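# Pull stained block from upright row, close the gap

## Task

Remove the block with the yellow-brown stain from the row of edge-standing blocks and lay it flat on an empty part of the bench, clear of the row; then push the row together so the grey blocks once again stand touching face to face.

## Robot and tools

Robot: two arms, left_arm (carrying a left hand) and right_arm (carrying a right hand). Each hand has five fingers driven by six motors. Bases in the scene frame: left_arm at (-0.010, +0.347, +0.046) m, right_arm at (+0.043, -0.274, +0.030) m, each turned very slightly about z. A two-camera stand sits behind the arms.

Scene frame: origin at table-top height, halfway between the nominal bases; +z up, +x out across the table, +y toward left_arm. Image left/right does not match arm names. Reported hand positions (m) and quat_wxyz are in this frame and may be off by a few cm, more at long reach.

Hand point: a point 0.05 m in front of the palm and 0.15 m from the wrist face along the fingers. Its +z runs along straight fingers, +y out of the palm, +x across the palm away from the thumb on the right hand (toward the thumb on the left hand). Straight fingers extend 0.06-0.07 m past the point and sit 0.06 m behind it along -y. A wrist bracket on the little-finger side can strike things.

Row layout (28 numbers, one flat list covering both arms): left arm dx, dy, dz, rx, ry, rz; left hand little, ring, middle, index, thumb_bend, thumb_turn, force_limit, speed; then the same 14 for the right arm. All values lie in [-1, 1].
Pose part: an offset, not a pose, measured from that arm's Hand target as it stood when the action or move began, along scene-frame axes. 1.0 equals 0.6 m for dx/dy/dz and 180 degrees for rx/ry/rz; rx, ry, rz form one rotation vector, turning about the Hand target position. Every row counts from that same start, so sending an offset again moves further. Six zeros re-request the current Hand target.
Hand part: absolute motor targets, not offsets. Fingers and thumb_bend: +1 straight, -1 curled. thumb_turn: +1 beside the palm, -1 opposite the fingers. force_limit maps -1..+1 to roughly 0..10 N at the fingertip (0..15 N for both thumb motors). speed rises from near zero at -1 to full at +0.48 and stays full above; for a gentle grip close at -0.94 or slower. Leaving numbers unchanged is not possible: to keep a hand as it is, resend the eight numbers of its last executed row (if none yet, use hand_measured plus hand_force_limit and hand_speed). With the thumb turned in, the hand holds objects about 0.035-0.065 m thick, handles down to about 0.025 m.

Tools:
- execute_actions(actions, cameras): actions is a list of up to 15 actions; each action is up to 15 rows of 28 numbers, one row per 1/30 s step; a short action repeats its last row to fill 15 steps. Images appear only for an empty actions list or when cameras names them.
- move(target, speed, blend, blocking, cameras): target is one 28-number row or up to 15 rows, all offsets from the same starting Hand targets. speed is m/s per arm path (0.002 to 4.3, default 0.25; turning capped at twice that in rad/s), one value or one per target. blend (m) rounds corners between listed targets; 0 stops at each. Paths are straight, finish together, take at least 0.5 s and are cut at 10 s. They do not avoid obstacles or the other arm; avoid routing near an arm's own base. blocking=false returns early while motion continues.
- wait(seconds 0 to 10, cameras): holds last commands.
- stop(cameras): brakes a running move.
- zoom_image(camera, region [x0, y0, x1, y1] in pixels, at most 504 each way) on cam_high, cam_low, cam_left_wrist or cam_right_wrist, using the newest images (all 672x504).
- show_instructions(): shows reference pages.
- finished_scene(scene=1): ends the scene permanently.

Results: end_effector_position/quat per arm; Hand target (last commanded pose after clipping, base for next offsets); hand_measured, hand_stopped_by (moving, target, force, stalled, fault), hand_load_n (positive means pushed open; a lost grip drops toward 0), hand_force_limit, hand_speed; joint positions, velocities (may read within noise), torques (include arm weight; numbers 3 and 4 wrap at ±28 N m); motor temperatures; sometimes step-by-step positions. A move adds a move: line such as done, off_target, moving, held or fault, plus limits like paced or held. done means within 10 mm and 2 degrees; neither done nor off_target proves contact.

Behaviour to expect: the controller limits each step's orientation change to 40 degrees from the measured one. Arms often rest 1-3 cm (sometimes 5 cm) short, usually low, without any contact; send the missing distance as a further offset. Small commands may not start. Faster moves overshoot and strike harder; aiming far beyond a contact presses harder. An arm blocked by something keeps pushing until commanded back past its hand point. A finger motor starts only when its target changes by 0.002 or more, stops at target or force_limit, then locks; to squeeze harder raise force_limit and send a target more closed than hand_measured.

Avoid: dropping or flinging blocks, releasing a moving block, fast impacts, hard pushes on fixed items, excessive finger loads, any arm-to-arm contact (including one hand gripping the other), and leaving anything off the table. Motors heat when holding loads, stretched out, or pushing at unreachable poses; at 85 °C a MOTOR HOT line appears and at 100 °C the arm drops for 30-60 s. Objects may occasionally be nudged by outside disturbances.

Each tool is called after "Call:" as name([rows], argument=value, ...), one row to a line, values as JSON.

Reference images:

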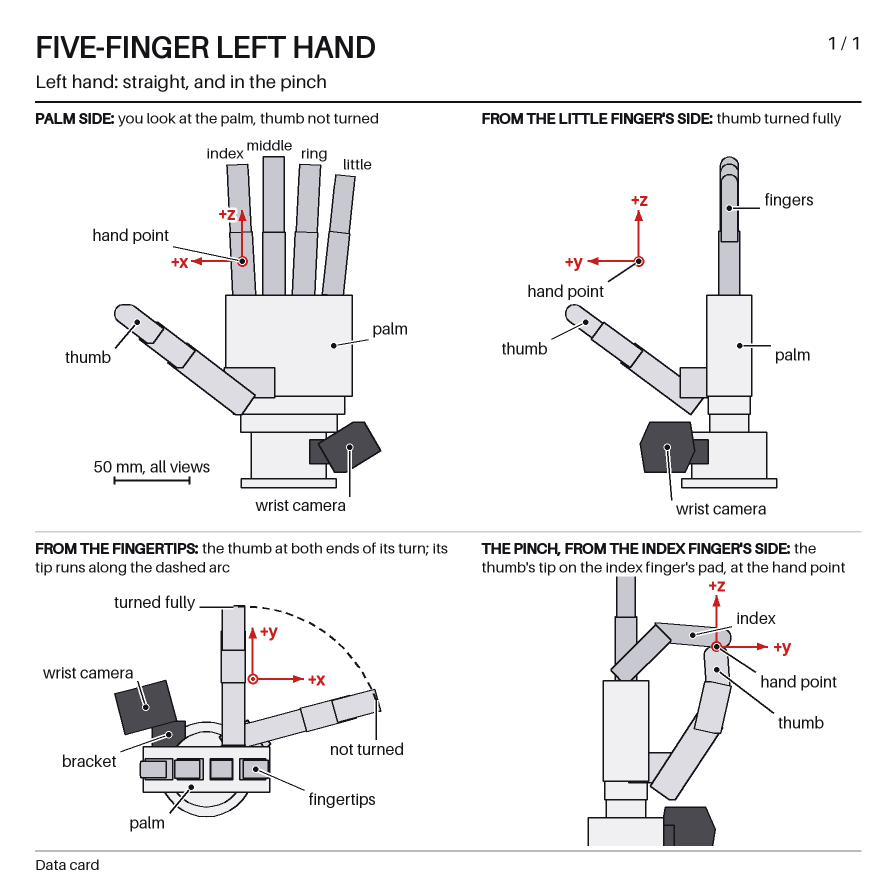

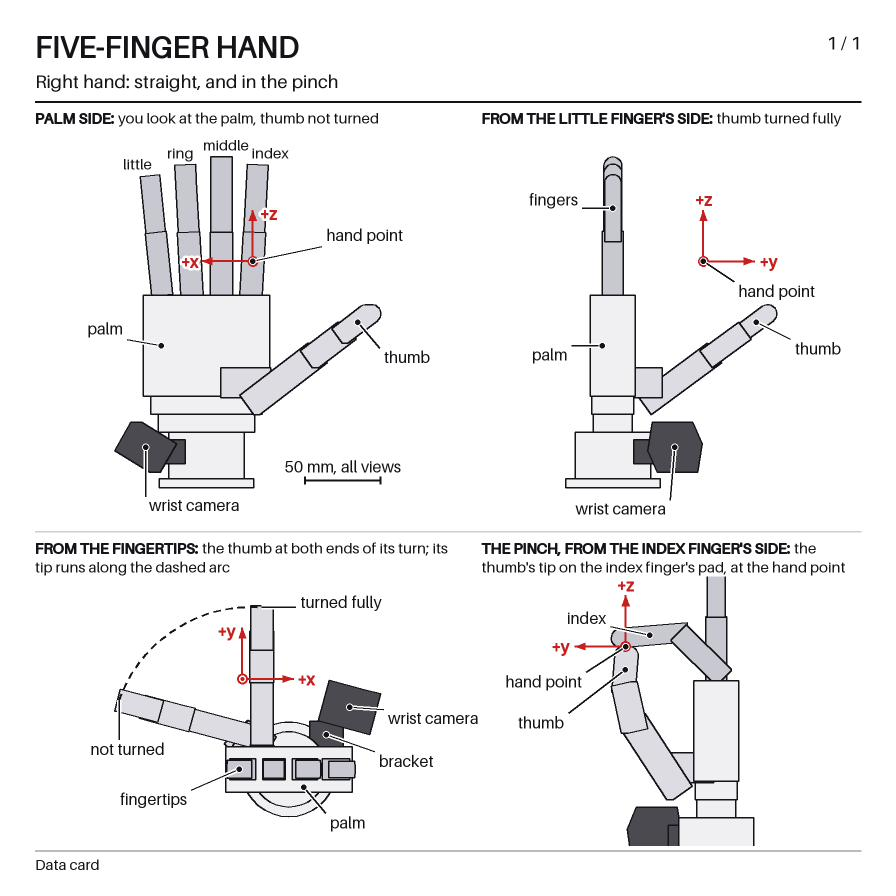

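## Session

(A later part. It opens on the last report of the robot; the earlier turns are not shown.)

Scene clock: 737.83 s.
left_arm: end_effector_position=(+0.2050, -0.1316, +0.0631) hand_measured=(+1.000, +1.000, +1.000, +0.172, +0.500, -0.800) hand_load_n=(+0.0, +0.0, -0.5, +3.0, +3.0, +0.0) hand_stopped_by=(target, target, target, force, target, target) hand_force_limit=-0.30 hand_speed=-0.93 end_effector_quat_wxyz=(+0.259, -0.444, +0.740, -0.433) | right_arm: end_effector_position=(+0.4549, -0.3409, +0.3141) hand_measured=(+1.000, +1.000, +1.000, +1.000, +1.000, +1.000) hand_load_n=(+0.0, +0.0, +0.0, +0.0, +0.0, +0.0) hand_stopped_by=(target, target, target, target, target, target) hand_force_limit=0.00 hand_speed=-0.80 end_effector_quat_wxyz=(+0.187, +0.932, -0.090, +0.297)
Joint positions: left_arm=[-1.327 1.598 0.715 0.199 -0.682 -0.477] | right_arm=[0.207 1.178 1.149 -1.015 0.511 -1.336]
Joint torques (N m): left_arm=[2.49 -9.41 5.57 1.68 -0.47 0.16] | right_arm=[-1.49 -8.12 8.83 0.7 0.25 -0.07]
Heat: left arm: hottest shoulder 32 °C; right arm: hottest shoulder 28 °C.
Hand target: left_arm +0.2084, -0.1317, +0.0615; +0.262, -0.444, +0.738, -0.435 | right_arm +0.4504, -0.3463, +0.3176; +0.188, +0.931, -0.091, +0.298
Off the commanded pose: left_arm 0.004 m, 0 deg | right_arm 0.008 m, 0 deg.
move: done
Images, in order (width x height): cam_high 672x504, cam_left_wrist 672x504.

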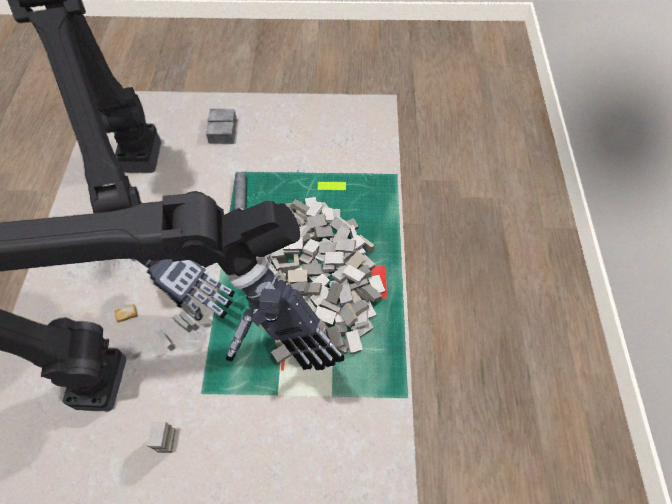

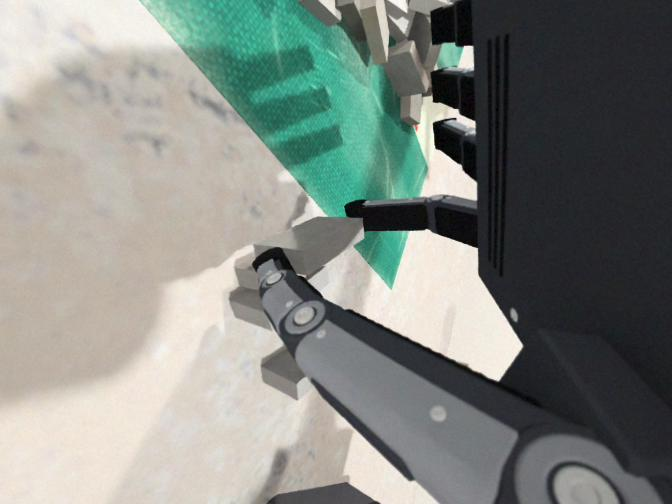

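Call:
move([
  [-0.002,0.003,-0.028,0,0,0,1,1,1,0.0,0.5,-0.8,-0.3,-0.93,0,0,0,0,0,0,1,1,1,1,1,1,0,-0.8],
], speed=0.04, cameras=["cam_high","cam_left_wrist"])

Call:
zoom_image(camera="cam_high", region=[150, 280, 220, 336])

Call:
zoom_image(camera="cam_left_wrist", region=[220, 160, 400, 304])

Scene clock: 739.40 s.
left_arm: end_effector_position=(+0.2045, -0.1299, +0.0495) hand_measured=(+1.000, +1.000, +1.000, +0.172, +0.500, -0.800) hand_load_n=(+0.0, +0.0, +0.0, +3.5, +3.0, +0.0) hand_stopped_by=(target, target, target, force, target, target) hand_force_limit=-0.30 hand_speed=-0.93 end_effector_quat_wxyz=(+0.258, -0.445, +0.739, -0.435) | right_arm: end_effector_position=(+0.4549, -0.3409, +0.3141) hand_measured=(+1.000, +1.000, +1.000, +1.000, +1.000, +1.000) hand_load_n=(+0.0, +0.0, +0.0, +0.0, +0.0, +0.0) hand_stopped_by=(target, target, target, target, target, target) hand_force_limit=0.00 hand_speed=-0.80 end_effector_quat_wxyz=(+0.187, +0.932, -0.090, +0.297)
Joint positions: left_arm=[-1.327 1.631 0.697 0.254 -0.682 -0.477] | right_arm=[0.207 1.178 1.149 -1.015 0.511 -1.336]
Joint torques (N m): left_arm=[1.96 -8.94 5.52 1.62 -0.49 0.16] | right_arm=[-1.61 -7.59 8.85 0.77 0.25 -0.06]
Heat: left arm: hottest shoulder 32 °C; right arm: hottest shoulder 28 °C.
Hand target: left_arm +0.2072, -0.1300, +0.0449; +0.262, -0.444, +0.738, -0.435 | right_arm +0.4504, -0.3463, +0.3176; +0.188, +0.931, -0.091, +0.298
Off the commanded pose: left_arm 0.005 m, 0 deg | right_arm 0.008 m, 0 deg.
move: done
Images, in order (width x height): cam_high 672x504, cam_left_wrist 672x504.

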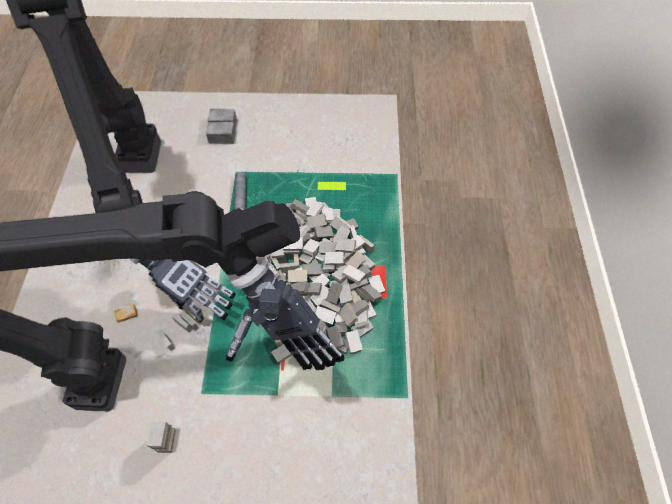

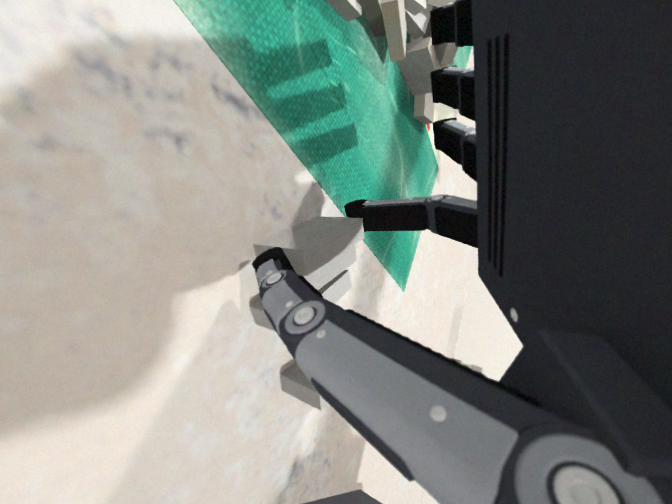

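Scaled by 7.200 from the camera's 672x504 image, which has a finer 960x720 frame.

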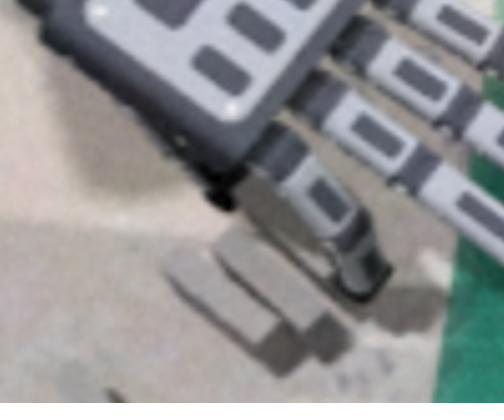

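Scaled by 2.800 from the camera's 672x504 image, which has a finer 960x720 frame.

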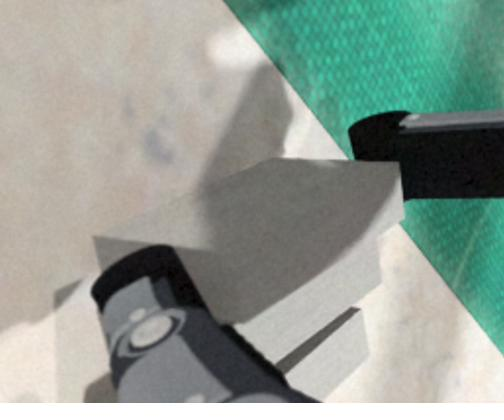

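Call:
move([
  [-0.002,0.003,-0.022,0,0,0,1,1,1,0.0,0.5,-0.8,-0.3,-0.93,0,0,0,0,0,0,1,1,1,1,1,1,0,-0.8],
], speed=0.04, cameras=["cam_left_wrist"])

Call:
zoom_image(camera="cam_left_wrist", region=[220, 160, 400, 304])

Scene clock: 740.77 s.
left_arm: end_effector_position=(+0.2049, -0.1295, +0.0398) hand_measured=(+1.000, +1.000, +1.000, +0.172, +0.500, -0.800) hand_load_n=(+0.0, +0.0, +0.0, +3.5, +2.5, +0.0) hand_stopped_by=(target, target, target, force, target, target) hand_force_limit=-0.30 hand_speed=-0.93 end_effector_quat_wxyz=(+0.259, -0.446, +0.737, -0.438) | right_arm: end_effector_position=(+0.4549, -0.3409, +0.3141) hand_measured=(+1.000, +1.000, +1.000, +1.000, +1.000, +1.000) hand_load_n=(+0.0, +0.0, +0.0, +0.0, +0.0, +0.0) hand_stopped_by=(target, target, target, target, target, target) hand_force_limit=0.00 hand_speed=-0.80 end_effector_quat_wxyz=(+0.187, +0.932, -0.090, +0.297)
Joint positions: left_arm=[-1.327 1.659 0.687 0.3 -0.685 -0.477] | right_arm=[0.207 1.178 1.149 -1.015 0.511 -1.336]
Joint torques (N m): left_arm=[2.26 -8.7 5.08 1.61 -0.45 0.2] | right_arm=[-1.44 -7.77 8.81 0.8 0.26 -0.11]
Heat: left arm: hottest shoulder 32 °C; right arm: hottest shoulder 28 °C.
Hand target: left_arm +0.2060, -0.1281, +0.0315; +0.262, -0.444, +0.738, -0.435 | right_arm +0.4504, -0.3463, +0.3176; +0.188, +0.931, -0.091, +0.298
Off the commanded pose: left_arm 0.008 m, 1 deg | right_arm 0.008 m, 0 deg.
move: done
Images, in order (width x height): cam_left_wrist 672x504.

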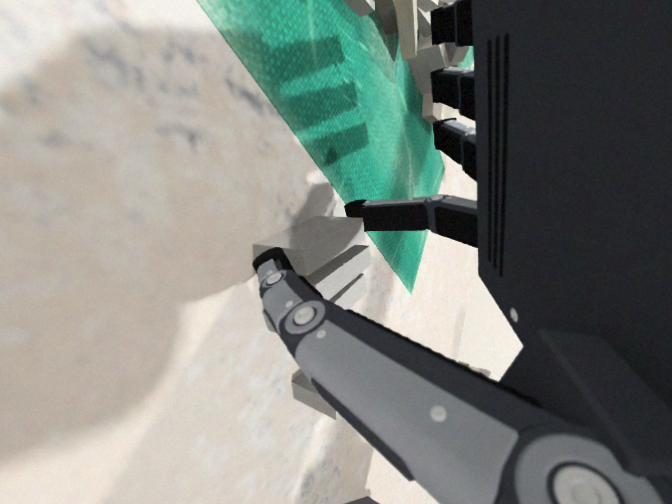

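Scaled by 2.800 from the camera's 672x504 image, which has a finer 960x720 frame.

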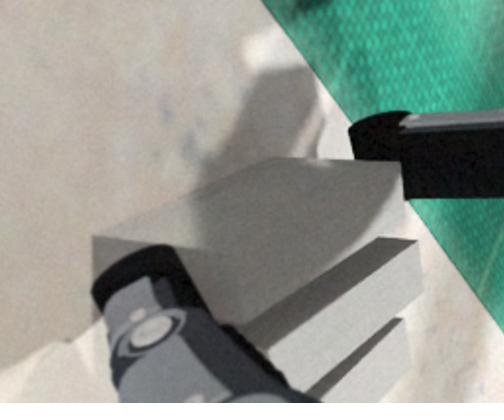

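Call:
move([
  [0.0,0.003,-0.012,0,0,0,1,1,1,0.0,0.5,-0.8,-0.3,-0.93,0,0,0,0,0,0,1,1,1,1,1,1,0,-0.8],
], speed=0.04, cameras=["cam_left_wrist"])

Call:
zoom_image(camera="cam_left_wrist", region=[220, 160, 400, 304])

Scene clock: 741.90 s.
left_arm: end_effector_position=(+0.2055, -0.1315, +0.0394) hand_measured=(+1.000, +1.000, +1.000, +0.172, +0.500, -0.800) hand_load_n=(+0.0, -0.5, +0.0, +3.0, +2.5, -0.5) hand_stopped_by=(target, target, target, force, target, target) hand_force_limit=-0.30 hand_speed=-0.93 end_effector_quat_wxyz=(+0.257, -0.447, +0.732, -0.445) | right_arm: end_effector_position=(+0.4549, -0.3409, +0.3141) hand_measured=(+1.000, +1.000, +1.000, +1.000, +1.000, +1.000) hand_load_n=(+0.0, +0.0, +0.0, +0.0, +0.0, +0.0) hand_stopped_by=(target, target, target, target, target, target) hand_force_limit=0.00 hand_speed=-0.80 end_effector_quat_wxyz=(+0.187, +0.932, -0.090, +0.297)
Joint positions: left_arm=[-1.327 1.667 0.682 0.329 -0.685 -0.477] | right_arm=[0.207 1.178 1.149 -1.015 0.511 -1.336]
Joint torques (N m): left_arm=[2.02 -7.65 4.7 1.7 -0.38 0.18] | right_arm=[-2.26 -8.29 8.91 0.73 0.25 -0.05]
Heat: left arm: hottest shoulder 32 °C; right arm: hottest shoulder 28 °C.
Hand target: left_arm +0.2060, -0.1263, +0.0243; +0.262, -0.444, +0.738, -0.435 | right_arm +0.4504, -0.3463, +0.3176; +0.188, +0.931, -0.091, +0.298
Off the commanded pose: left_arm 0.016 m, 1 deg | right_arm 0.008 m, 0 deg.
move: off_target (left_arm)
Images, in order (width x height): cam_left_wrist 672x504.

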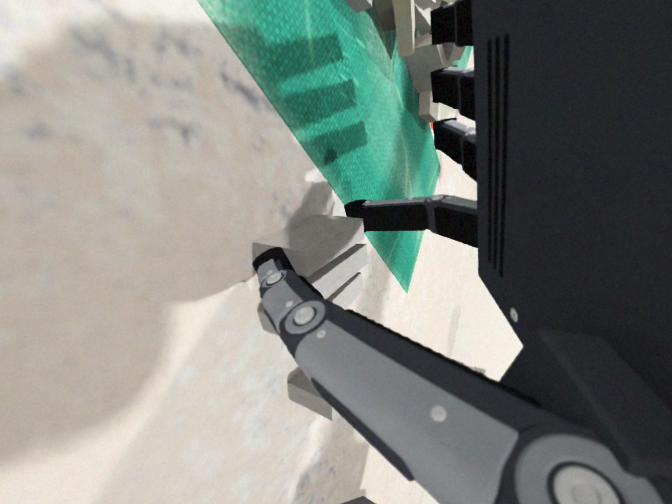

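Scaled by 2.800 from the camera's 672x504 image, which has a finer 960x720 frame.

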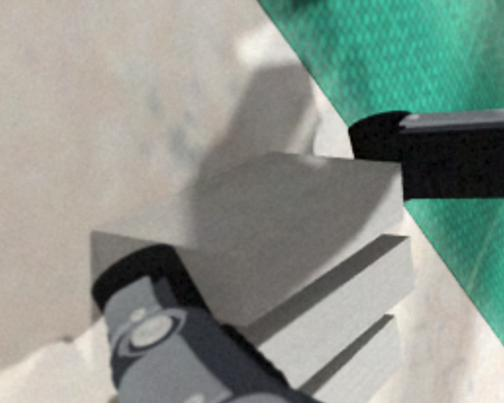

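Call:
move([
  [0,0.0,0.012,0,0,0,1,1,1,0.2,0.5,-0.8,-0.3,-0.9,0,0,0,0,0,0,1,1,1,1,1,1,0,-0.8],
  [0,0.0,0.012,0,0,0,1,1,1,0.5,0.5,-0.8,-0.3,-0.6,0,0,0,0,0,0,1,1,1,1,1,1,0,-0.8],
  [-0.016,0.012,0.018,0,0,0,1,1,1,0.5,0.5,-0.8,-0.3,-0.6,0,0,0,0,0,0,1,1,1,1,1,1,0,-0.8],
], speed=0.04, cameras=["cam_left_wrist","cam_high"])

Call:
zoom_image(camera="cam_left_wrist", region=[220, 160, 400, 304])

Scene clock: 745.23 s.
left_arm: end_effector_position=(+0.2008, -0.1187, +0.0292) hand_measured=(+1.000, +1.000, +1.000, +0.500, +0.500, -0.800) hand_load_n=(+0.0, +0.0, +0.0, -0.5, +0.5, +0.0) hand_stopped_by=(target, target, target, target, target, target) hand_force_limit=-0.30 hand_speed=-0.60 end_effector_quat_wxyz=(+0.265, -0.444, +0.740, -0.431) | right_arm: end_effector_position=(+0.4549, -0.3409, +0.3141) hand_measured=(+1.000, +1.000, +1.000, +1.000, +1.000, +1.000) hand_load_n=(+0.0, +0.0, +0.0, +0.0, +0.0, +0.0) hand_stopped_by=(target, target, target, target, target, target) hand_force_limit=0.00 hand_speed=-0.80 end_effector_quat_wxyz=(+0.187, +0.932, -0.090, +0.297)
Joint positions: left_arm=[-1.334 1.668 0.661 0.316 -0.698 -0.477] | right_arm=[0.207 1.178 1.149 -1.015 0.511 -1.336]
Joint torques (N m): left_arm=[1.55 -11.52 4.67 0.66 -0.45 -0.01] | right_arm=[-2.2 -7.94 8.81 0.79 0.29 -0.06]
Heat: left arm: hottest shoulder 32 °C; right arm: hottest shoulder 28 °C.
Hand target: left_arm +0.1965, -0.1191, +0.0352; +0.262, -0.444, +0.738, -0.435 | right_arm +0.4504, -0.3463, +0.3176; +0.188, +0.931, -0.091, +0.298
Off the commanded pose: left_arm 0.007 m, 1 deg | right_arm 0.008 m, 0 deg.
move: done
Images, in order (width x height): cam_high 672x504, cam_left_wrist 672x504.

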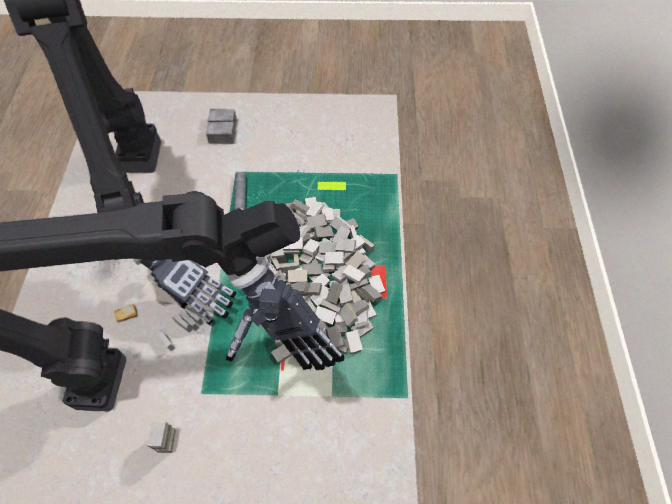

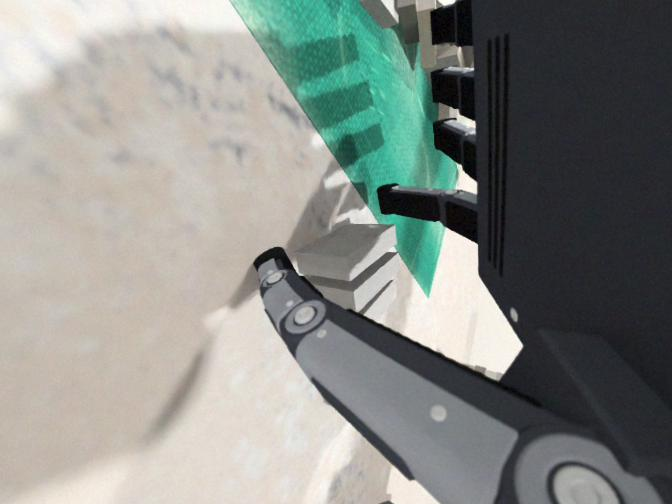

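Scaled by 2.800 from the camera's 672x504 image, which has a finer 960x720 frame.

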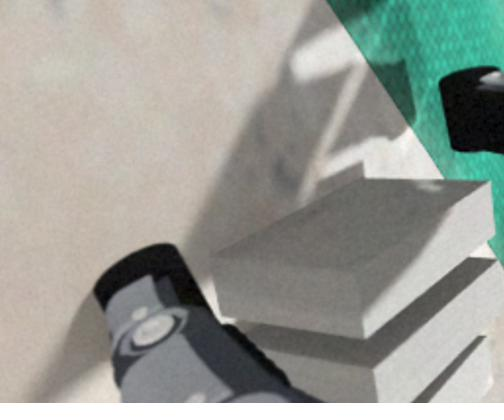

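Call:
move([
  [-0.006,0.004,0.14,0,0,0,1,1,1,0.5,0.5,-0.8,-0.3,-0.6,0,0,0,0,0,0,1,1,1,1,1,1,0,-0.8],
  [-0.2,0.20,0.25,0,0,0,1,1,1,0.4,0.5,-0.8,-0.3,-0.6,0,0,0,0,0,0,1,1,1,1,1,1,0,-0.8],
], speed=0.15, cameras=["cam_left_wrist","cam_high"])

Call:
zoom_image(camera="cam_high", region=[150, 290, 206, 350])

Scene clock: 749.50 s.
left_arm: end_effector_position=(+0.0798, +0.0050, +0.1780) hand_measured=(+1.000, +1.000, +1.000, +0.400, +0.500, -0.800) hand_load_n=(+0.0, +0.0, +0.0, +0.0, +0.0, +0.0) hand_stopped_by=(target, target, target, target, target, target) hand_force_limit=-0.30 hand_speed=-0.60 end_effector_quat_wxyz=(+0.268, -0.441, +0.742, -0.429) | right_arm: end_effector_position=(+0.4549, -0.3409, +0.3141) hand_measured=(+1.000, +1.000, +1.000, +1.000, +1.000, +1.000) hand_load_n=(+0.0, +0.0, +0.0, +0.5, +0.0, +0.0) hand_stopped_by=(target, target, target, target, target, target) hand_force_limit=0.00 hand_speed=-0.80 end_effector_quat_wxyz=(+0.187, +0.932, -0.090, +0.297)
Joint positions: left_arm=[-1.678 0.939 0.578 -0.606 -0.935 -0.841] | right_arm=[0.207 1.178 1.149 -1.015 0.511 -1.336]
Joint torques (N m): left_arm=[1.32 -2.43 8.69 0.55 -0.68 -0.07] | right_arm=[-1.96 -7.94 8.87 0.7 0.24 -0.11]
Heat: left arm: hottest shoulder 32 °C; right arm: hottest shoulder 28 °C.
Hand target: left_arm +0.0765, +0.0009, +0.1852; +0.262, -0.444, +0.738, -0.435 | right_arm +0.4504, -0.3463, +0.3176; +0.188, +0.931, -0.091, +0.298
Off the commanded pose: left_arm 0.009 m, 1 deg | right_arm 0.008 m, 0 deg.
move: done
Images, in order (width x height): cam_high 672x504, cam_left_wrist 672x504.

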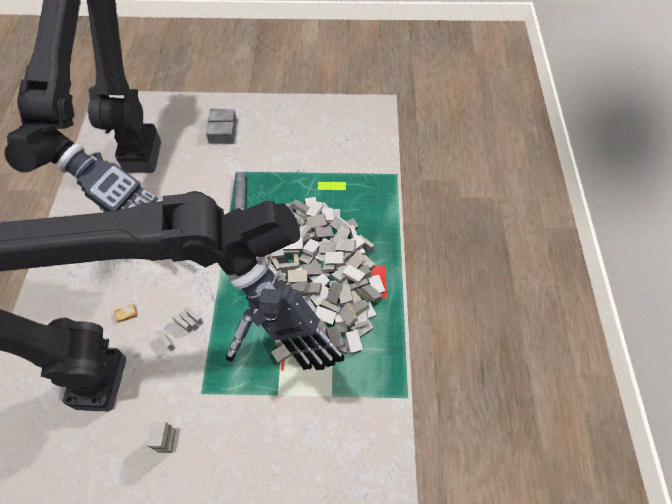

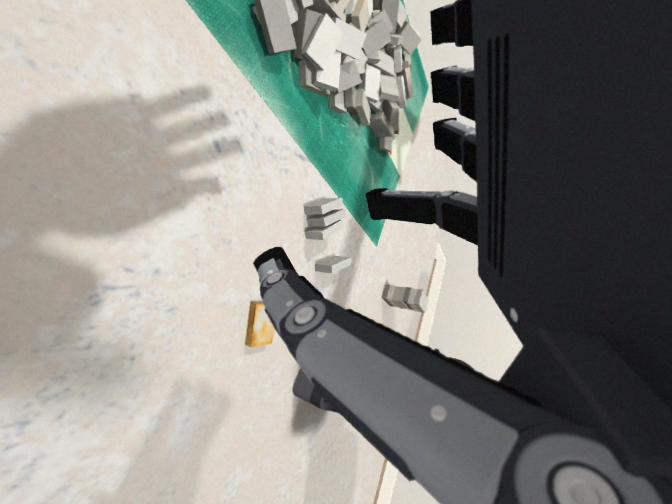

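Scaled by 8.400 from the camera's 672x504 image, which has a finer 960x720 frame.

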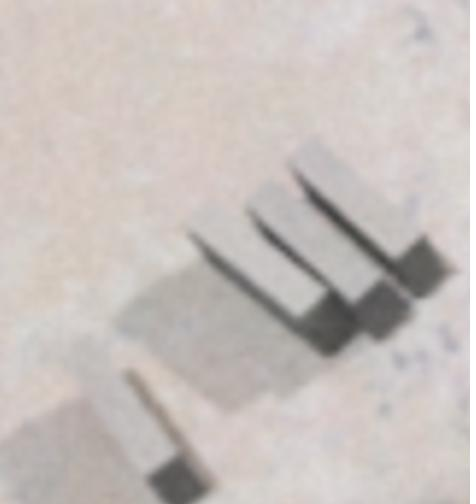

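Call:
move([
  [0.1258,-0.3182,-0.03,0,0,-0.0556,1,1,1,0.4,0.5,-0.8,-0.3,-0.5,0,0,0,0,0,0,1,1,1,1,1,1,0,-0.8],
  [0.1258,-0.3182,-0.19,0,0,-0.0556,1,1,1,0.4,0.5,-0.8,-0.3,-0.5,0,0,0,0,0,0,1,1,1,1,1,1,0,-0.8],
], speed=0.15, cameras=["cam_left_wrist","cam_high"])

Call:
zoom_image(camera="cam_left_wrist", region=[220, 180, 370, 300])

Call:
zoom_image(camera="cam_high", region=[130, 290, 200, 346])

Scene clock: 759.07 s.
left_arm: end_effector_position=(+0.1473, -0.1907, +0.0786) hand_measured=(+1.000, +1.000, +1.000, +0.400, +0.500, -0.800) hand_load_n=(+0.0, +0.0, +0.0, +0.0, +0.0, +0.0) hand_stopped_by=(target, target, target, target, target, target) hand_force_limit=-0.30 hand_speed=-0.50 end_effector_quat_wxyz=(+0.218, -0.381, +0.772, -0.460) | right_arm: end_effector_position=(+0.4549, -0.3409, +0.3141) hand_measured=(+1.000, +1.000, +1.000, +1.000, +1.000, +1.000) hand_load_n=(+0.0, +0.0, +0.0, +0.0, +0.0, +0.0) hand_stopped_by=(target, target, target, target, target, target) hand_force_limit=0.00 hand_speed=-0.80 end_effector_quat_wxyz=(+0.187, +0.932, -0.090, +0.297)
Joint positions: left_arm=[-1.442 1.631 0.803 0.185 -0.636 -0.434] | right_arm=[0.207 1.178 1.149 -1.015 0.511 -1.336]
Joint torques (N m): left_arm=[2.2 -9.41 6.19 1.77 -0.25 0.21] | right_arm=[-1.61 -7.65 8.83 0.77 0.23 -0.07]
Heat: left arm: hottest shoulder 31 °C; right arm: hottest shoulder 28 °C.
Hand target: left_arm +0.1519, -0.1900, +0.0712; +0.223, -0.378, +0.774, -0.456 | right_arm +0.4504, -0.3463, +0.3176; +0.188, +0.931, -0.091, +0.298
Off the commanded pose: left_arm 0.009 m, 1 deg | right_arm 0.008 m, 0 deg.
move: done
Images, in order (width x height): cam_high 672x504, cam_left_wrist 672x504.

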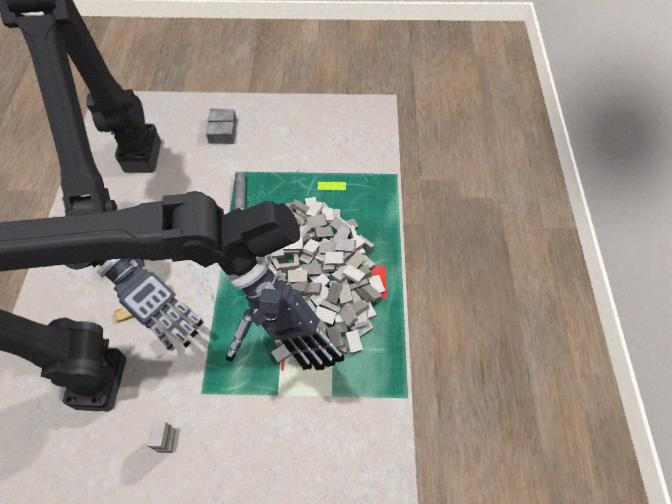

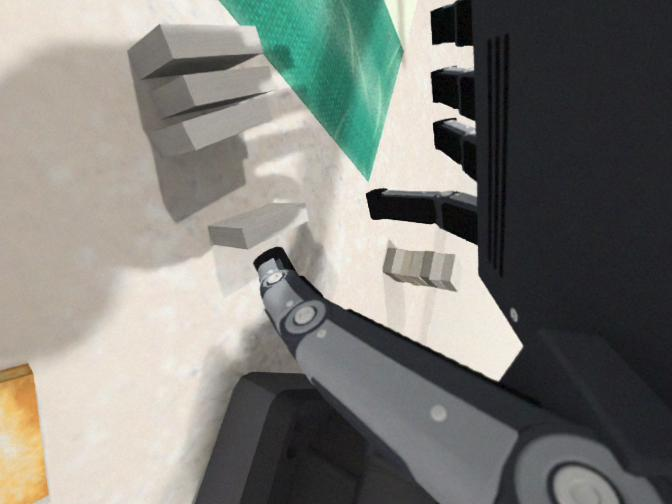

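Scaled by 3.360 from the camera's 672x504 image, which has a finer 960x720 frame.

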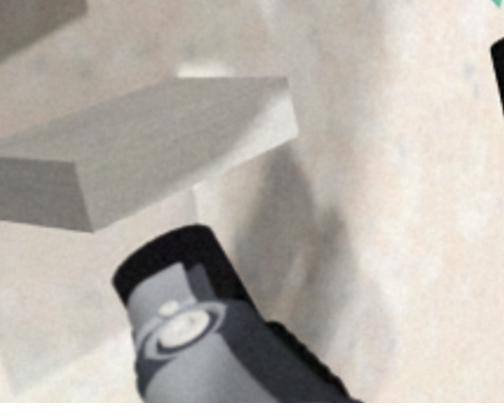

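Scaled by 7.200 from the camera's 672x504 image, which has a finer 960x720 frame.

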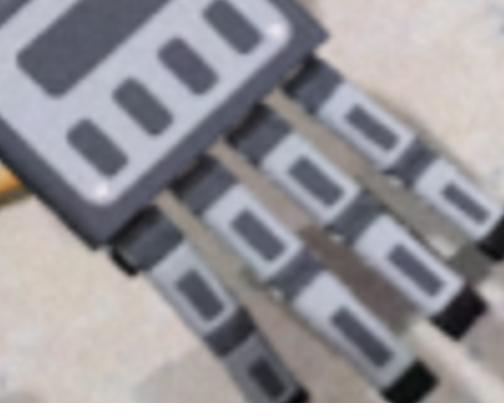

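Call:
move([
  [0.004,0.012,0.0,0,0,0,1,1,1,0.4,0.5,-0.8,-0.3,-0.5,0,0,0,0,0,0,1,1,1,1,1,1,0,-0.8],
  [0.004,0.011,-0.044,0,0,0,1,1,1,0.4,0.5,-0.8,-0.3,-0.5,0,0,0,0,0,0,1,1,1,1,1,1,0,-0.8],
], speed=0.06, cameras=["cam_left_wrist"])

Call:
zoom_image(camera="cam_left_wrist", region=[220, 180, 370, 300])

Scene clock: 761.83 s.
left_arm: end_effector_position=(+0.1499, -0.1858, +0.0542) hand_measured=(+1.000, +1.000, +1.000, +0.400, +0.500, -0.800) hand_load_n=(+0.0, +0.0, +0.0, +0.0, +0.0, +0.0) hand_stopped_by=(target, target, target, target, target, target) hand_force_limit=-0.30 hand_speed=-0.50 end_effector_quat_wxyz=(+0.218, -0.381, +0.771, -0.461) | right_arm: end_effector_position=(+0.4549, -0.3409, +0.3141) hand_measured=(+1.000, +1.000, +1.000, +1.000, +1.000, +1.000) hand_load_n=(+0.0, +0.0, +0.0, +0.0, -0.5, +0.0) hand_stopped_by=(target, target, target, target, target, target) hand_force_limit=0.00 hand_speed=-0.80 end_effector_quat_wxyz=(+0.187, +0.932, -0.090, +0.297)
Joint positions: left_arm=[-1.434 1.681 0.771 0.275 -0.63 -0.428] | right_arm=[0.207 1.178 1.149 -1.015 0.511 -1.336]
Joint torques (N m): left_arm=[2.55 -9.41 5.55 1.8 -0.26 0.22] | right_arm=[-1.61 -7.24 8.85 0.81 0.26 -0.1]
Heat: left arm: hottest shoulder 31 °C; right arm: hottest shoulder 28 °C.
Hand target: left_arm +0.1544, -0.1833, +0.0447; +0.223, -0.378, +0.774, -0.456 | right_arm +0.4504, -0.3463, +0.3176; +0.188, +0.931, -0.091, +0.298
Off the commanded pose: left_arm 0.011 m, 1 deg | right_arm 0.008 m, 0 deg.
move: off_target (left_arm)
Images, in order (width x height): cam_left_wrist 672x504.

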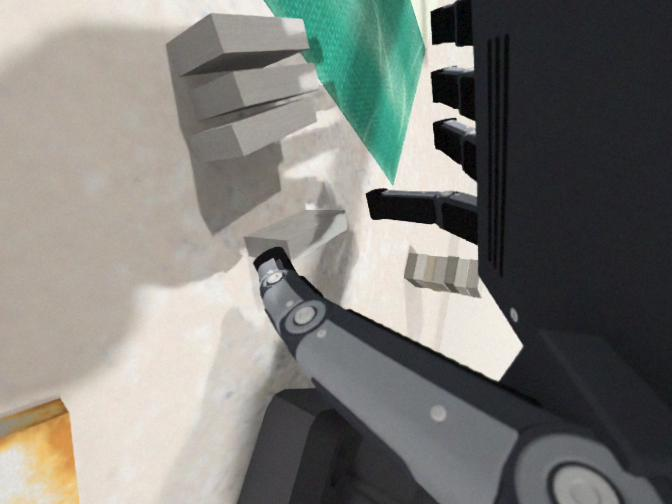

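Scaled by 3.360 from the camera's 672x504 image, which has a finer 960x720 frame.

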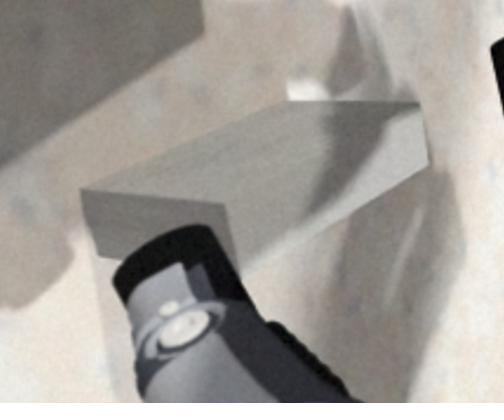

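Call:
move([
  [0.009,-0.0075,0.02,0,0,0.0167,1,1,1,0.4,0.5,-0.8,-0.3,-0.5,0,0,0,0,0,0,1,1,1,1,1,1,0,-0.8],
  [0.009,-0.0075,-0.005,0,0,0.0167,1,1,1,0.4,0.5,-0.8,-0.3,-0.5,0,0,0,0,0,0,1,1,1,1,1,1,0,-0.8],
], speed=0.06, cameras=["cam_left_wrist"])

Call:
zoom_image(camera="cam_left_wrist", region=[220, 180, 370, 300])

Scene clock: 764.33 s.
left_arm: end_effector_position=(+0.1552, -0.1743, +0.0395) hand_measured=(+1.000, +1.000, +1.000, +0.400, +0.500, -0.800) hand_load_n=(+0.0, +0.0, +0.0, +0.0, +0.5, +0.0) hand_stopped_by=(target, target, target, target, target, target) hand_force_limit=-0.30 hand_speed=-0.50 end_effector_quat_wxyz=(+0.239, -0.389, +0.773, -0.441) | right_arm: end_effector_position=(+0.4549, -0.3409, +0.3141) hand_measured=(+1.000, +1.000, +1.000, +1.000, +1.000, +1.000) hand_load_n=(+0.0, +0.0, +0.0, +0.0, +0.0, +0.0) hand_stopped_by=(target, target, target, target, target, target) hand_force_limit=0.00 hand_speed=-0.80 end_effector_quat_wxyz=(+0.187, +0.932, -0.090, +0.297)
Joint positions: left_arm=[-1.434 1.703 0.771 0.244 -0.671 -0.443] | right_arm=[0.207 1.178 1.149 -1.015 0.511 -1.336]
Joint torques (N m): left_arm=[2.73 -9.29 7.38 1.52 -0.43 -0.03] | right_arm=[-2.02 -8.06 8.83 0.66 0.23 -0.08]
Heat: left arm: hottest shoulder 31 °C; right arm: hottest shoulder 28 °C.
Hand target: left_arm +0.1598, -0.1879, +0.0418; +0.235, -0.398, +0.764, -0.450 | right_arm +0.4504, -0.3463, +0.3176; +0.188, +0.931, -0.091, +0.298
Off the commanded pose: left_arm 0.014 m, 2 deg | right_arm 0.008 m, 0 deg.
move: off_target (left_arm)
Images, in order (width x height): cam_left_wrist 672x504.

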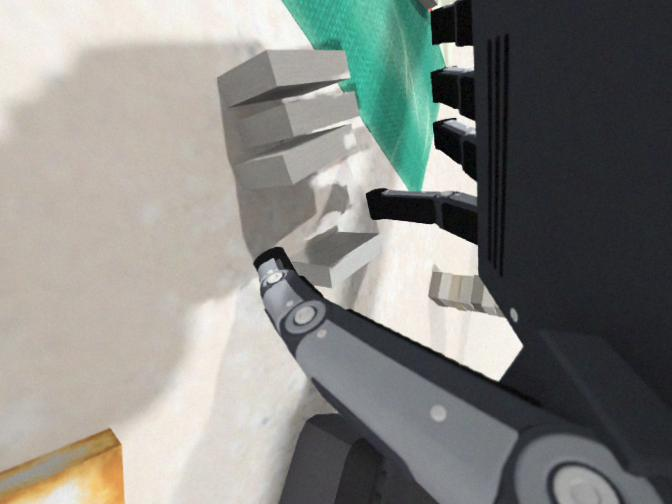

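Scaled by 3.360 from the camera's 672x504 image, which has a finer 960x720 frame.

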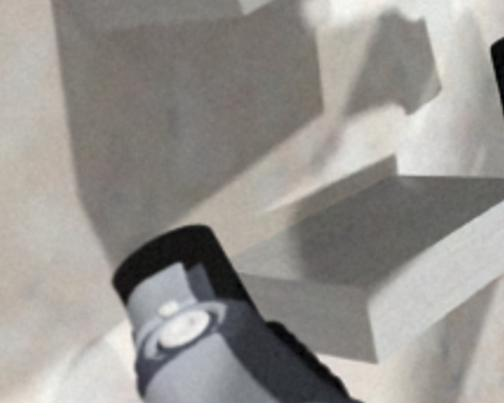

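Call:
move([
  [0.0,0.0,0.05,0,0,0,1,1,1,0.4,0.5,-0.8,-0.3,-0.5,0,0,0,0,0,0,1,1,1,1,1,1,0,-0.8],
  [0.0,-0.03,0.05,0,0,0,1,1,1,0.4,0.5,-0.8,-0.3,-0.5,0,0,0,0,0,0,1,1,1,1,1,1,0,-0.8],
  [0.0,-0.012,0.025,0,0,0,1,1,1,0.4,0.5,-0.8,-0.3,-0.5,0,0,0,0,0,0,1,1,1,1,1,1,0,-0.8],
], speed=0.07, cameras=["cam_left_wrist","cam_high"])

Call:
zoom_image(camera="cam_left_wrist", region=[220, 180, 370, 300])

Call:
zoom_image(camera="cam_high", region=[130, 290, 200, 346])

Scene clock: 767.43 s.
left_arm: end_effector_position=(+0.1595, -0.1950, +0.0676) hand_measured=(+1.000, +1.000, +1.000, +0.400, +0.500, -0.800) hand_load_n=(+0.0, +0.0, +0.0, +0.0, +0.0, +0.0) hand_stopped_by=(target, target, target, target, target, target) hand_force_limit=-0.30 hand_speed=-0.50 end_effector_quat_wxyz=(+0.236, -0.394, +0.764, -0.453) | right_arm: end_effector_position=(+0.4549, -0.3409, +0.3141) hand_measured=(+1.000, +1.000, +1.000, +1.000, +1.000, +1.000) hand_load_n=(+0.0, +0.0, +0.0, +0.0, +0.0, +0.0) hand_stopped_by=(target, target, target, target, target, target) hand_force_limit=0.00 hand_speed=-0.80 end_effector_quat_wxyz=(+0.187, +0.932, -0.090, +0.297)
Joint positions: left_arm=[-1.434 1.678 0.829 0.19 -0.675 -0.448] | right_arm=[0.207 1.178 1.149 -1.015 0.511 -1.336]
Joint torques (N m): left_arm=[1.9 -10.05 5.82 1.7 -0.32 0.02] | right_arm=[-1.61 -8.18 8.88 0.66 0.24 -0.11]
Heat: left arm: hottest shoulder 31 °C; right arm: hottest shoulder 28 °C.
Hand target: left_arm +0.1598, -0.1952, +0.0568; +0.235, -0.398, +0.764, -0.450 | right_arm +0.4504, -0.3463, +0.3176; +0.188, +0.931, -0.091, +0.298
Off the commanded pose: left_arm 0.011 m, 1 deg | right_arm 0.008 m, 0 deg.
move: off_target (left_arm)
Images, in order (width x height): cam_high 672x504, cam_left_wrist 672x504.

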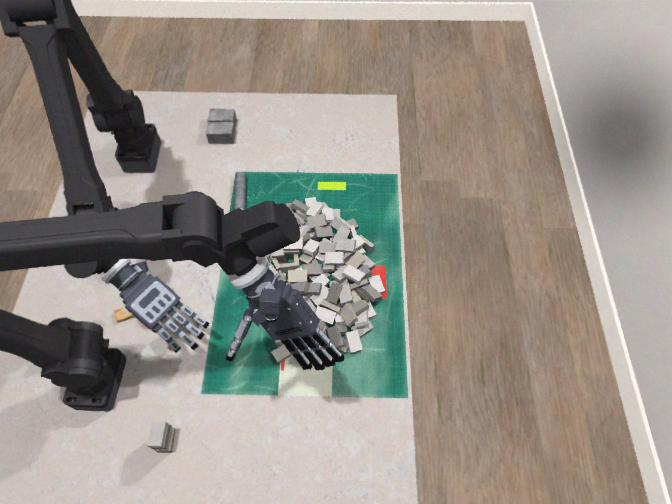

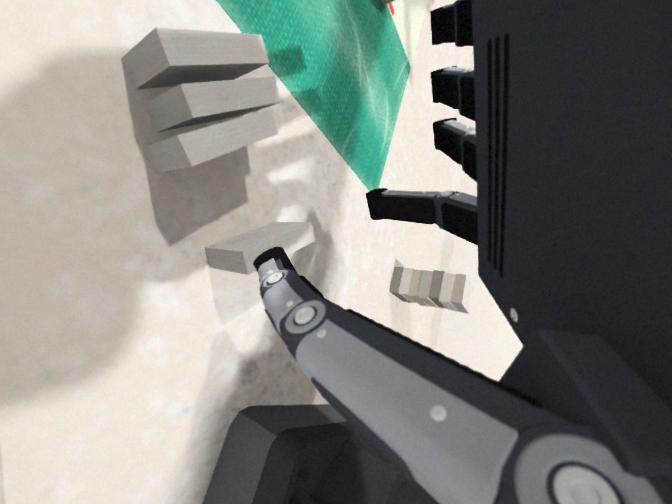

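Scaled by 3.360 from the camera's 672x504 image, which has a finer 960x720 frame.

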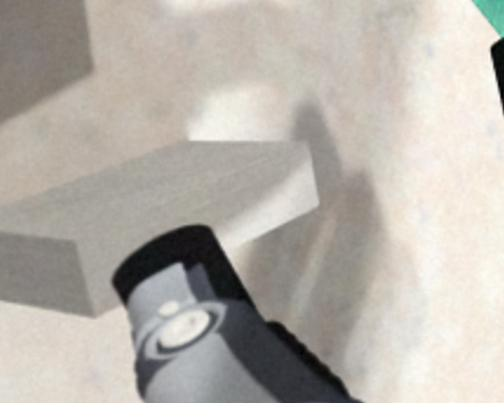

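Scaled by 7.200 from the camera's 672x504 image, which has a finer 960x720 frame.

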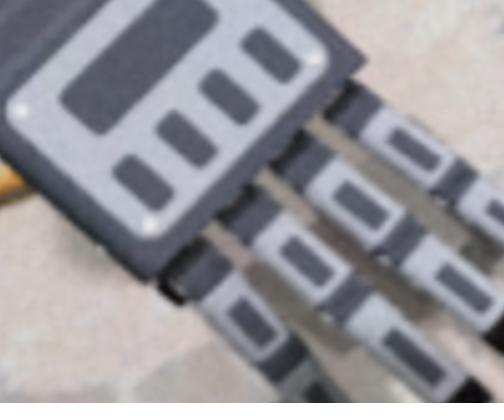

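Call:
move([
  [-0.010,0.011,0.0,0,0,0,1,1,1,0.4,0.5,-0.8,-0.3,-0.5,0,0,0,0,0,0,1,1,1,1,1,1,0,-0.8],
  [-0.010,0.011,-0.018,0,0,0,1,1,1,0.4,0.5,-0.8,-0.3,-0.5,0,0,0,0,0,0,1,1,1,1,1,1,0,-0.8],
], speed=0.05, cameras=["cam_left_wrist"])

Call:
zoom_image(camera="cam_left_wrist", region=[220, 180, 370, 300])

Scene clock: 769.77 s.
left_arm: end_effector_position=(+0.1588, -0.1882, +0.0571) hand_measured=(+1.000, +1.000, +1.000, +0.400, +0.500, -0.800) hand_load_n=(+0.0, +0.0, +0.0, +0.0, +0.0, +0.0) hand_stopped_by=(target, target, target, target, target, target) hand_force_limit=-0.30 hand_speed=-0.50 end_effector_quat_wxyz=(+0.237, -0.397, +0.763, -0.452) | right_arm: end_effector_position=(+0.4549, -0.3409, +0.3141) hand_measured=(+1.000, +1.000, +1.000, +1.000, +1.000, +1.000) hand_load_n=(+0.0, +0.0, +0.0, +0.0, +0.0, +0.0) hand_stopped_by=(target, target, target, target, target, target) hand_force_limit=0.00 hand_speed=-0.80 end_effector_quat_wxyz=(+0.187, +0.932, -0.090, +0.297)
Joint positions: left_arm=[-1.435 1.69 0.805 0.222 -0.681 -0.454] | right_arm=[0.207 1.178 1.149 -1.015 0.511 -1.336]
Joint torques (N m): left_arm=[1.32 -9.17 5.48 1.65 -0.43 -0.01] | right_arm=[-1.55 -8.12 8.72 0.8 0.26 -0.11]
Heat: left arm: hottest shoulder 32 °C; right arm: hottest shoulder 28 °C.
Hand target: left_arm +0.1538, -0.1886, +0.0460; +0.235, -0.398, +0.764, -0.450 | right_arm +0.4504, -0.3463, +0.3176; +0.188, +0.931, -0.091, +0.298
Off the commanded pose: left_arm 0.012 m, 0 deg | right_arm 0.008 m, 0 deg.
move: off_target (left_arm)
Images, in order (width x height): cam_left_wrist 672x504.

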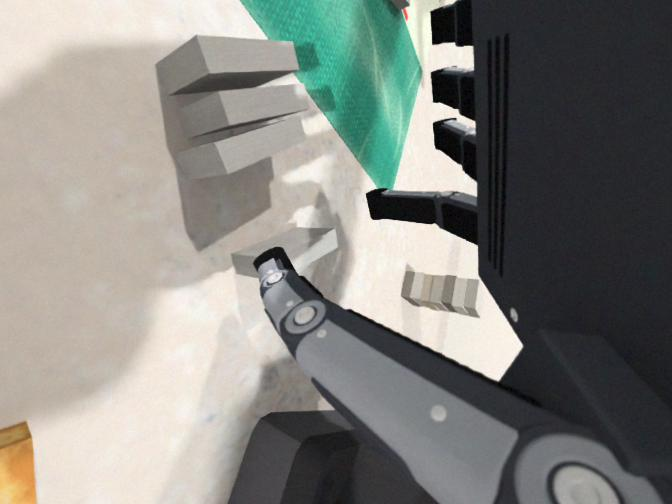

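Scaled by 3.360 from the camera's 672x504 image, which has a finer 960x720 frame.

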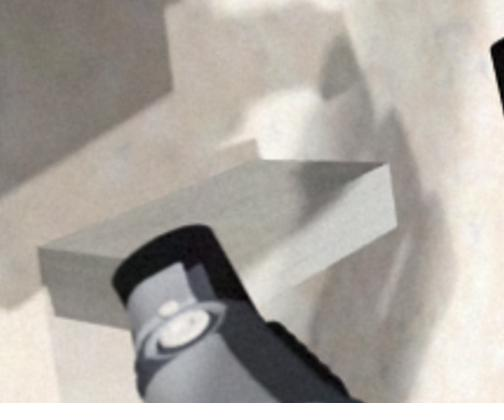

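Call:
move([
  [-0.006,-0.014,0.012,0,0,0,1,1,1,0.4,0.5,-0.8,-0.3,-0.5,0,0,0,0,0,0,1,1,1,1,1,1,0,-0.8],
  [-0.006,-0.012,-0.012,0,0,0,1,1,1,0.4,0.5,-0.8,-0.3,-0.5,0,0,0,0,0,0,1,1,1,1,1,1,0,-0.8],
], speed=0.05, cameras=["cam_left_wrist"])

Call:
zoom_image(camera="cam_left_wrist", region=[220, 180, 370, 300])

Scene clock: 771.93 s.
left_arm: end_effector_position=(+0.1538, -0.1874, +0.0424) hand_measured=(+1.000, +1.000, +1.000, +0.400, +0.500, -0.800) hand_load_n=(+0.0, +0.0, +0.0, +0.0, +0.0, +0.0) hand_stopped_by=(target, target, target, target, target, target) hand_force_limit=-0.30 hand_speed=-0.50 end_effector_quat_wxyz=(+0.240, -0.396, +0.767, -0.445) | right_arm: end_effector_position=(+0.4549, -0.3409, +0.3141) hand_measured=(+1.000, +1.000, +1.000, +1.000, +1.000, +1.000) hand_load_n=(+0.0, +0.0, +0.0, +0.0, +0.0, +0.0) hand_stopped_by=(target, target, target, target, target, target) hand_force_limit=0.00 hand_speed=-0.80 end_effector_quat_wxyz=(+0.187, +0.932, -0.090, +0.297)
Joint positions: left_arm=[-1.446 1.722 0.805 0.231 -0.69 -0.463] | right_arm=[0.207 1.178 1.149 -1.015 0.511 -1.336]
Joint torques (N m): left_arm=[1.14 -10.4 6.41 1.46 -0.46 -0.03] | right_arm=[-1.67 -7.94 8.79 0.64 0.25 -0.05]
Heat: left arm: hottest shoulder 32 °C; right arm: hottest shoulder 28 °C.
Hand target: left_arm +0.1503, -0.1957, +0.0388; +0.235, -0.398, +0.764, -0.450 | right_arm +0.4504, -0.3463, +0.3176; +0.188, +0.931, -0.091, +0.298
Off the commanded pose: left_arm 0.010 m, 1 deg | right_arm 0.008 m, 0 deg.
move: done
Images, in order (width x height): cam_left_wrist 672x504.

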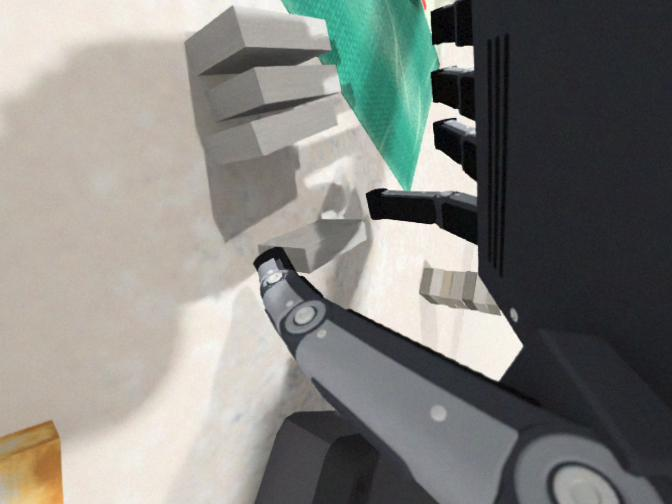

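Scaled by 3.360 from the camera's 672x504 image, which has a finer 960x720 frame.

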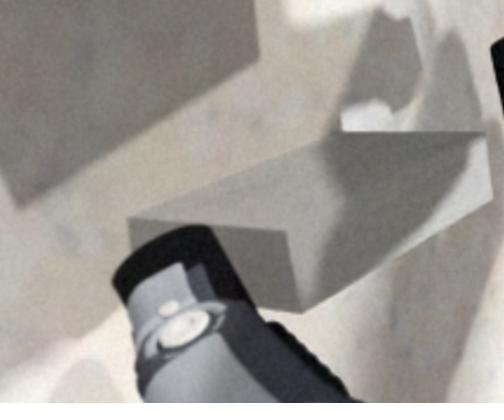

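Call:
move([
  [0.001,-0.001,-0.010,0,0,0,1,1,1,0.4,0.5,-0.8,-0.3,-0.5,0,0,0,0,0,0,1,1,1,1,1,1,0,-0.8],
  [0.001,-0.001,-0.010,0,0,0,1,1,1,0.25,0.5,-0.8,-0.3,-0.8,0,0,0,0,0,0,1,1,1,1,1,1,0,-0.8],
], speed=0.05, cameras=["cam_left_wrist"])

Call:
zoom_image(camera="cam_left_wrist", region=[220, 180, 370, 300])

Scene clock: 773.87 s.
left_arm: end_effector_position=(+0.1540, -0.1889, +0.0381) hand_measured=(+1.000, +1.000, +1.000, +0.250, +0.500, -0.800) hand_load_n=(+0.0, +0.0, +0.0, +0.0, +0.0, +0.0) hand_stopped_by=(target, target, target, target, target, target) hand_force_limit=-0.30 hand_speed=-0.80 end_effector_quat_wxyz=(+0.239, -0.396, +0.766, -0.447) | right_arm: end_effector_position=(+0.4549, -0.3409, +0.3141) hand_measured=(+1.000, +1.000, +1.000, +1.000, +1.000, +1.000) hand_load_n=(+0.0, +0.0, +0.0, +0.0, +0.0, +0.0) hand_stopped_by=(target, target, target, target, target, target) hand_force_limit=0.00 hand_speed=-0.80 end_effector_quat_wxyz=(+0.187, +0.932, -0.090, +0.297)
Joint positions: left_arm=[-1.446 1.736 0.805 0.249 -0.69 -0.463] | right_arm=[0.207 1.178 1.149 -1.015 0.511 -1.336]
Joint torques (N m): left_arm=[1.49 -9.64 6.32 1.55 -0.4 0] | right_arm=[-1.67 -8.23 8.75 0.85 0.3 -0.08]
Heat: left arm: hottest shoulder 32 °C; right arm: hottest shoulder 28 °C.
Hand target: left_arm +0.1509, -0.1964, +0.0329; +0.235, -0.398, +0.764, -0.450 | right_arm +0.4504, -0.3463, +0.3176; +0.188, +0.931, -0.091, +0.298
Off the commanded pose: left_arm 0.010 m, 1 deg | right_arm 0.008 m, 0 deg.
move: done
Images, in order (width x height): cam_left_wrist 672x504.

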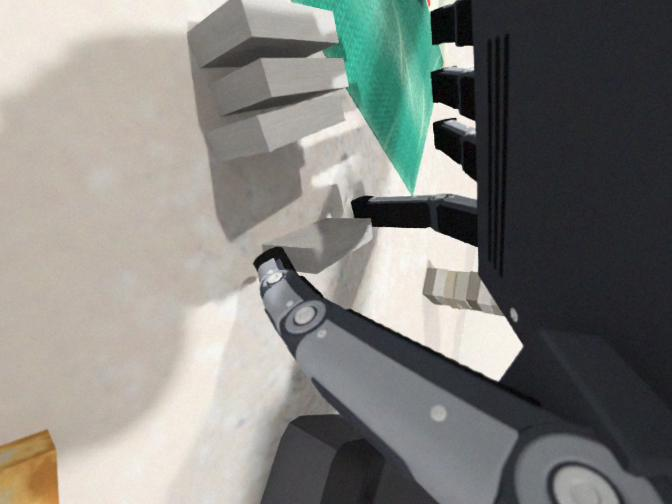

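Scaled by 3.360 from the camera's 672x504 image, which has a finer 960x720 frame.

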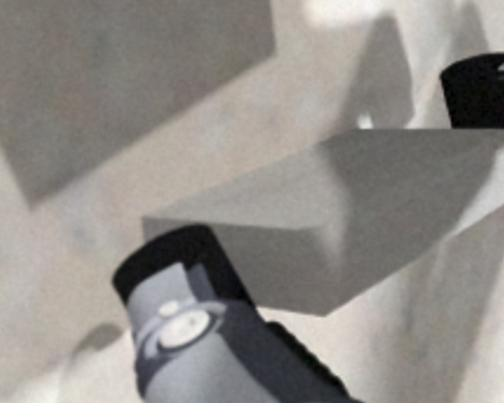

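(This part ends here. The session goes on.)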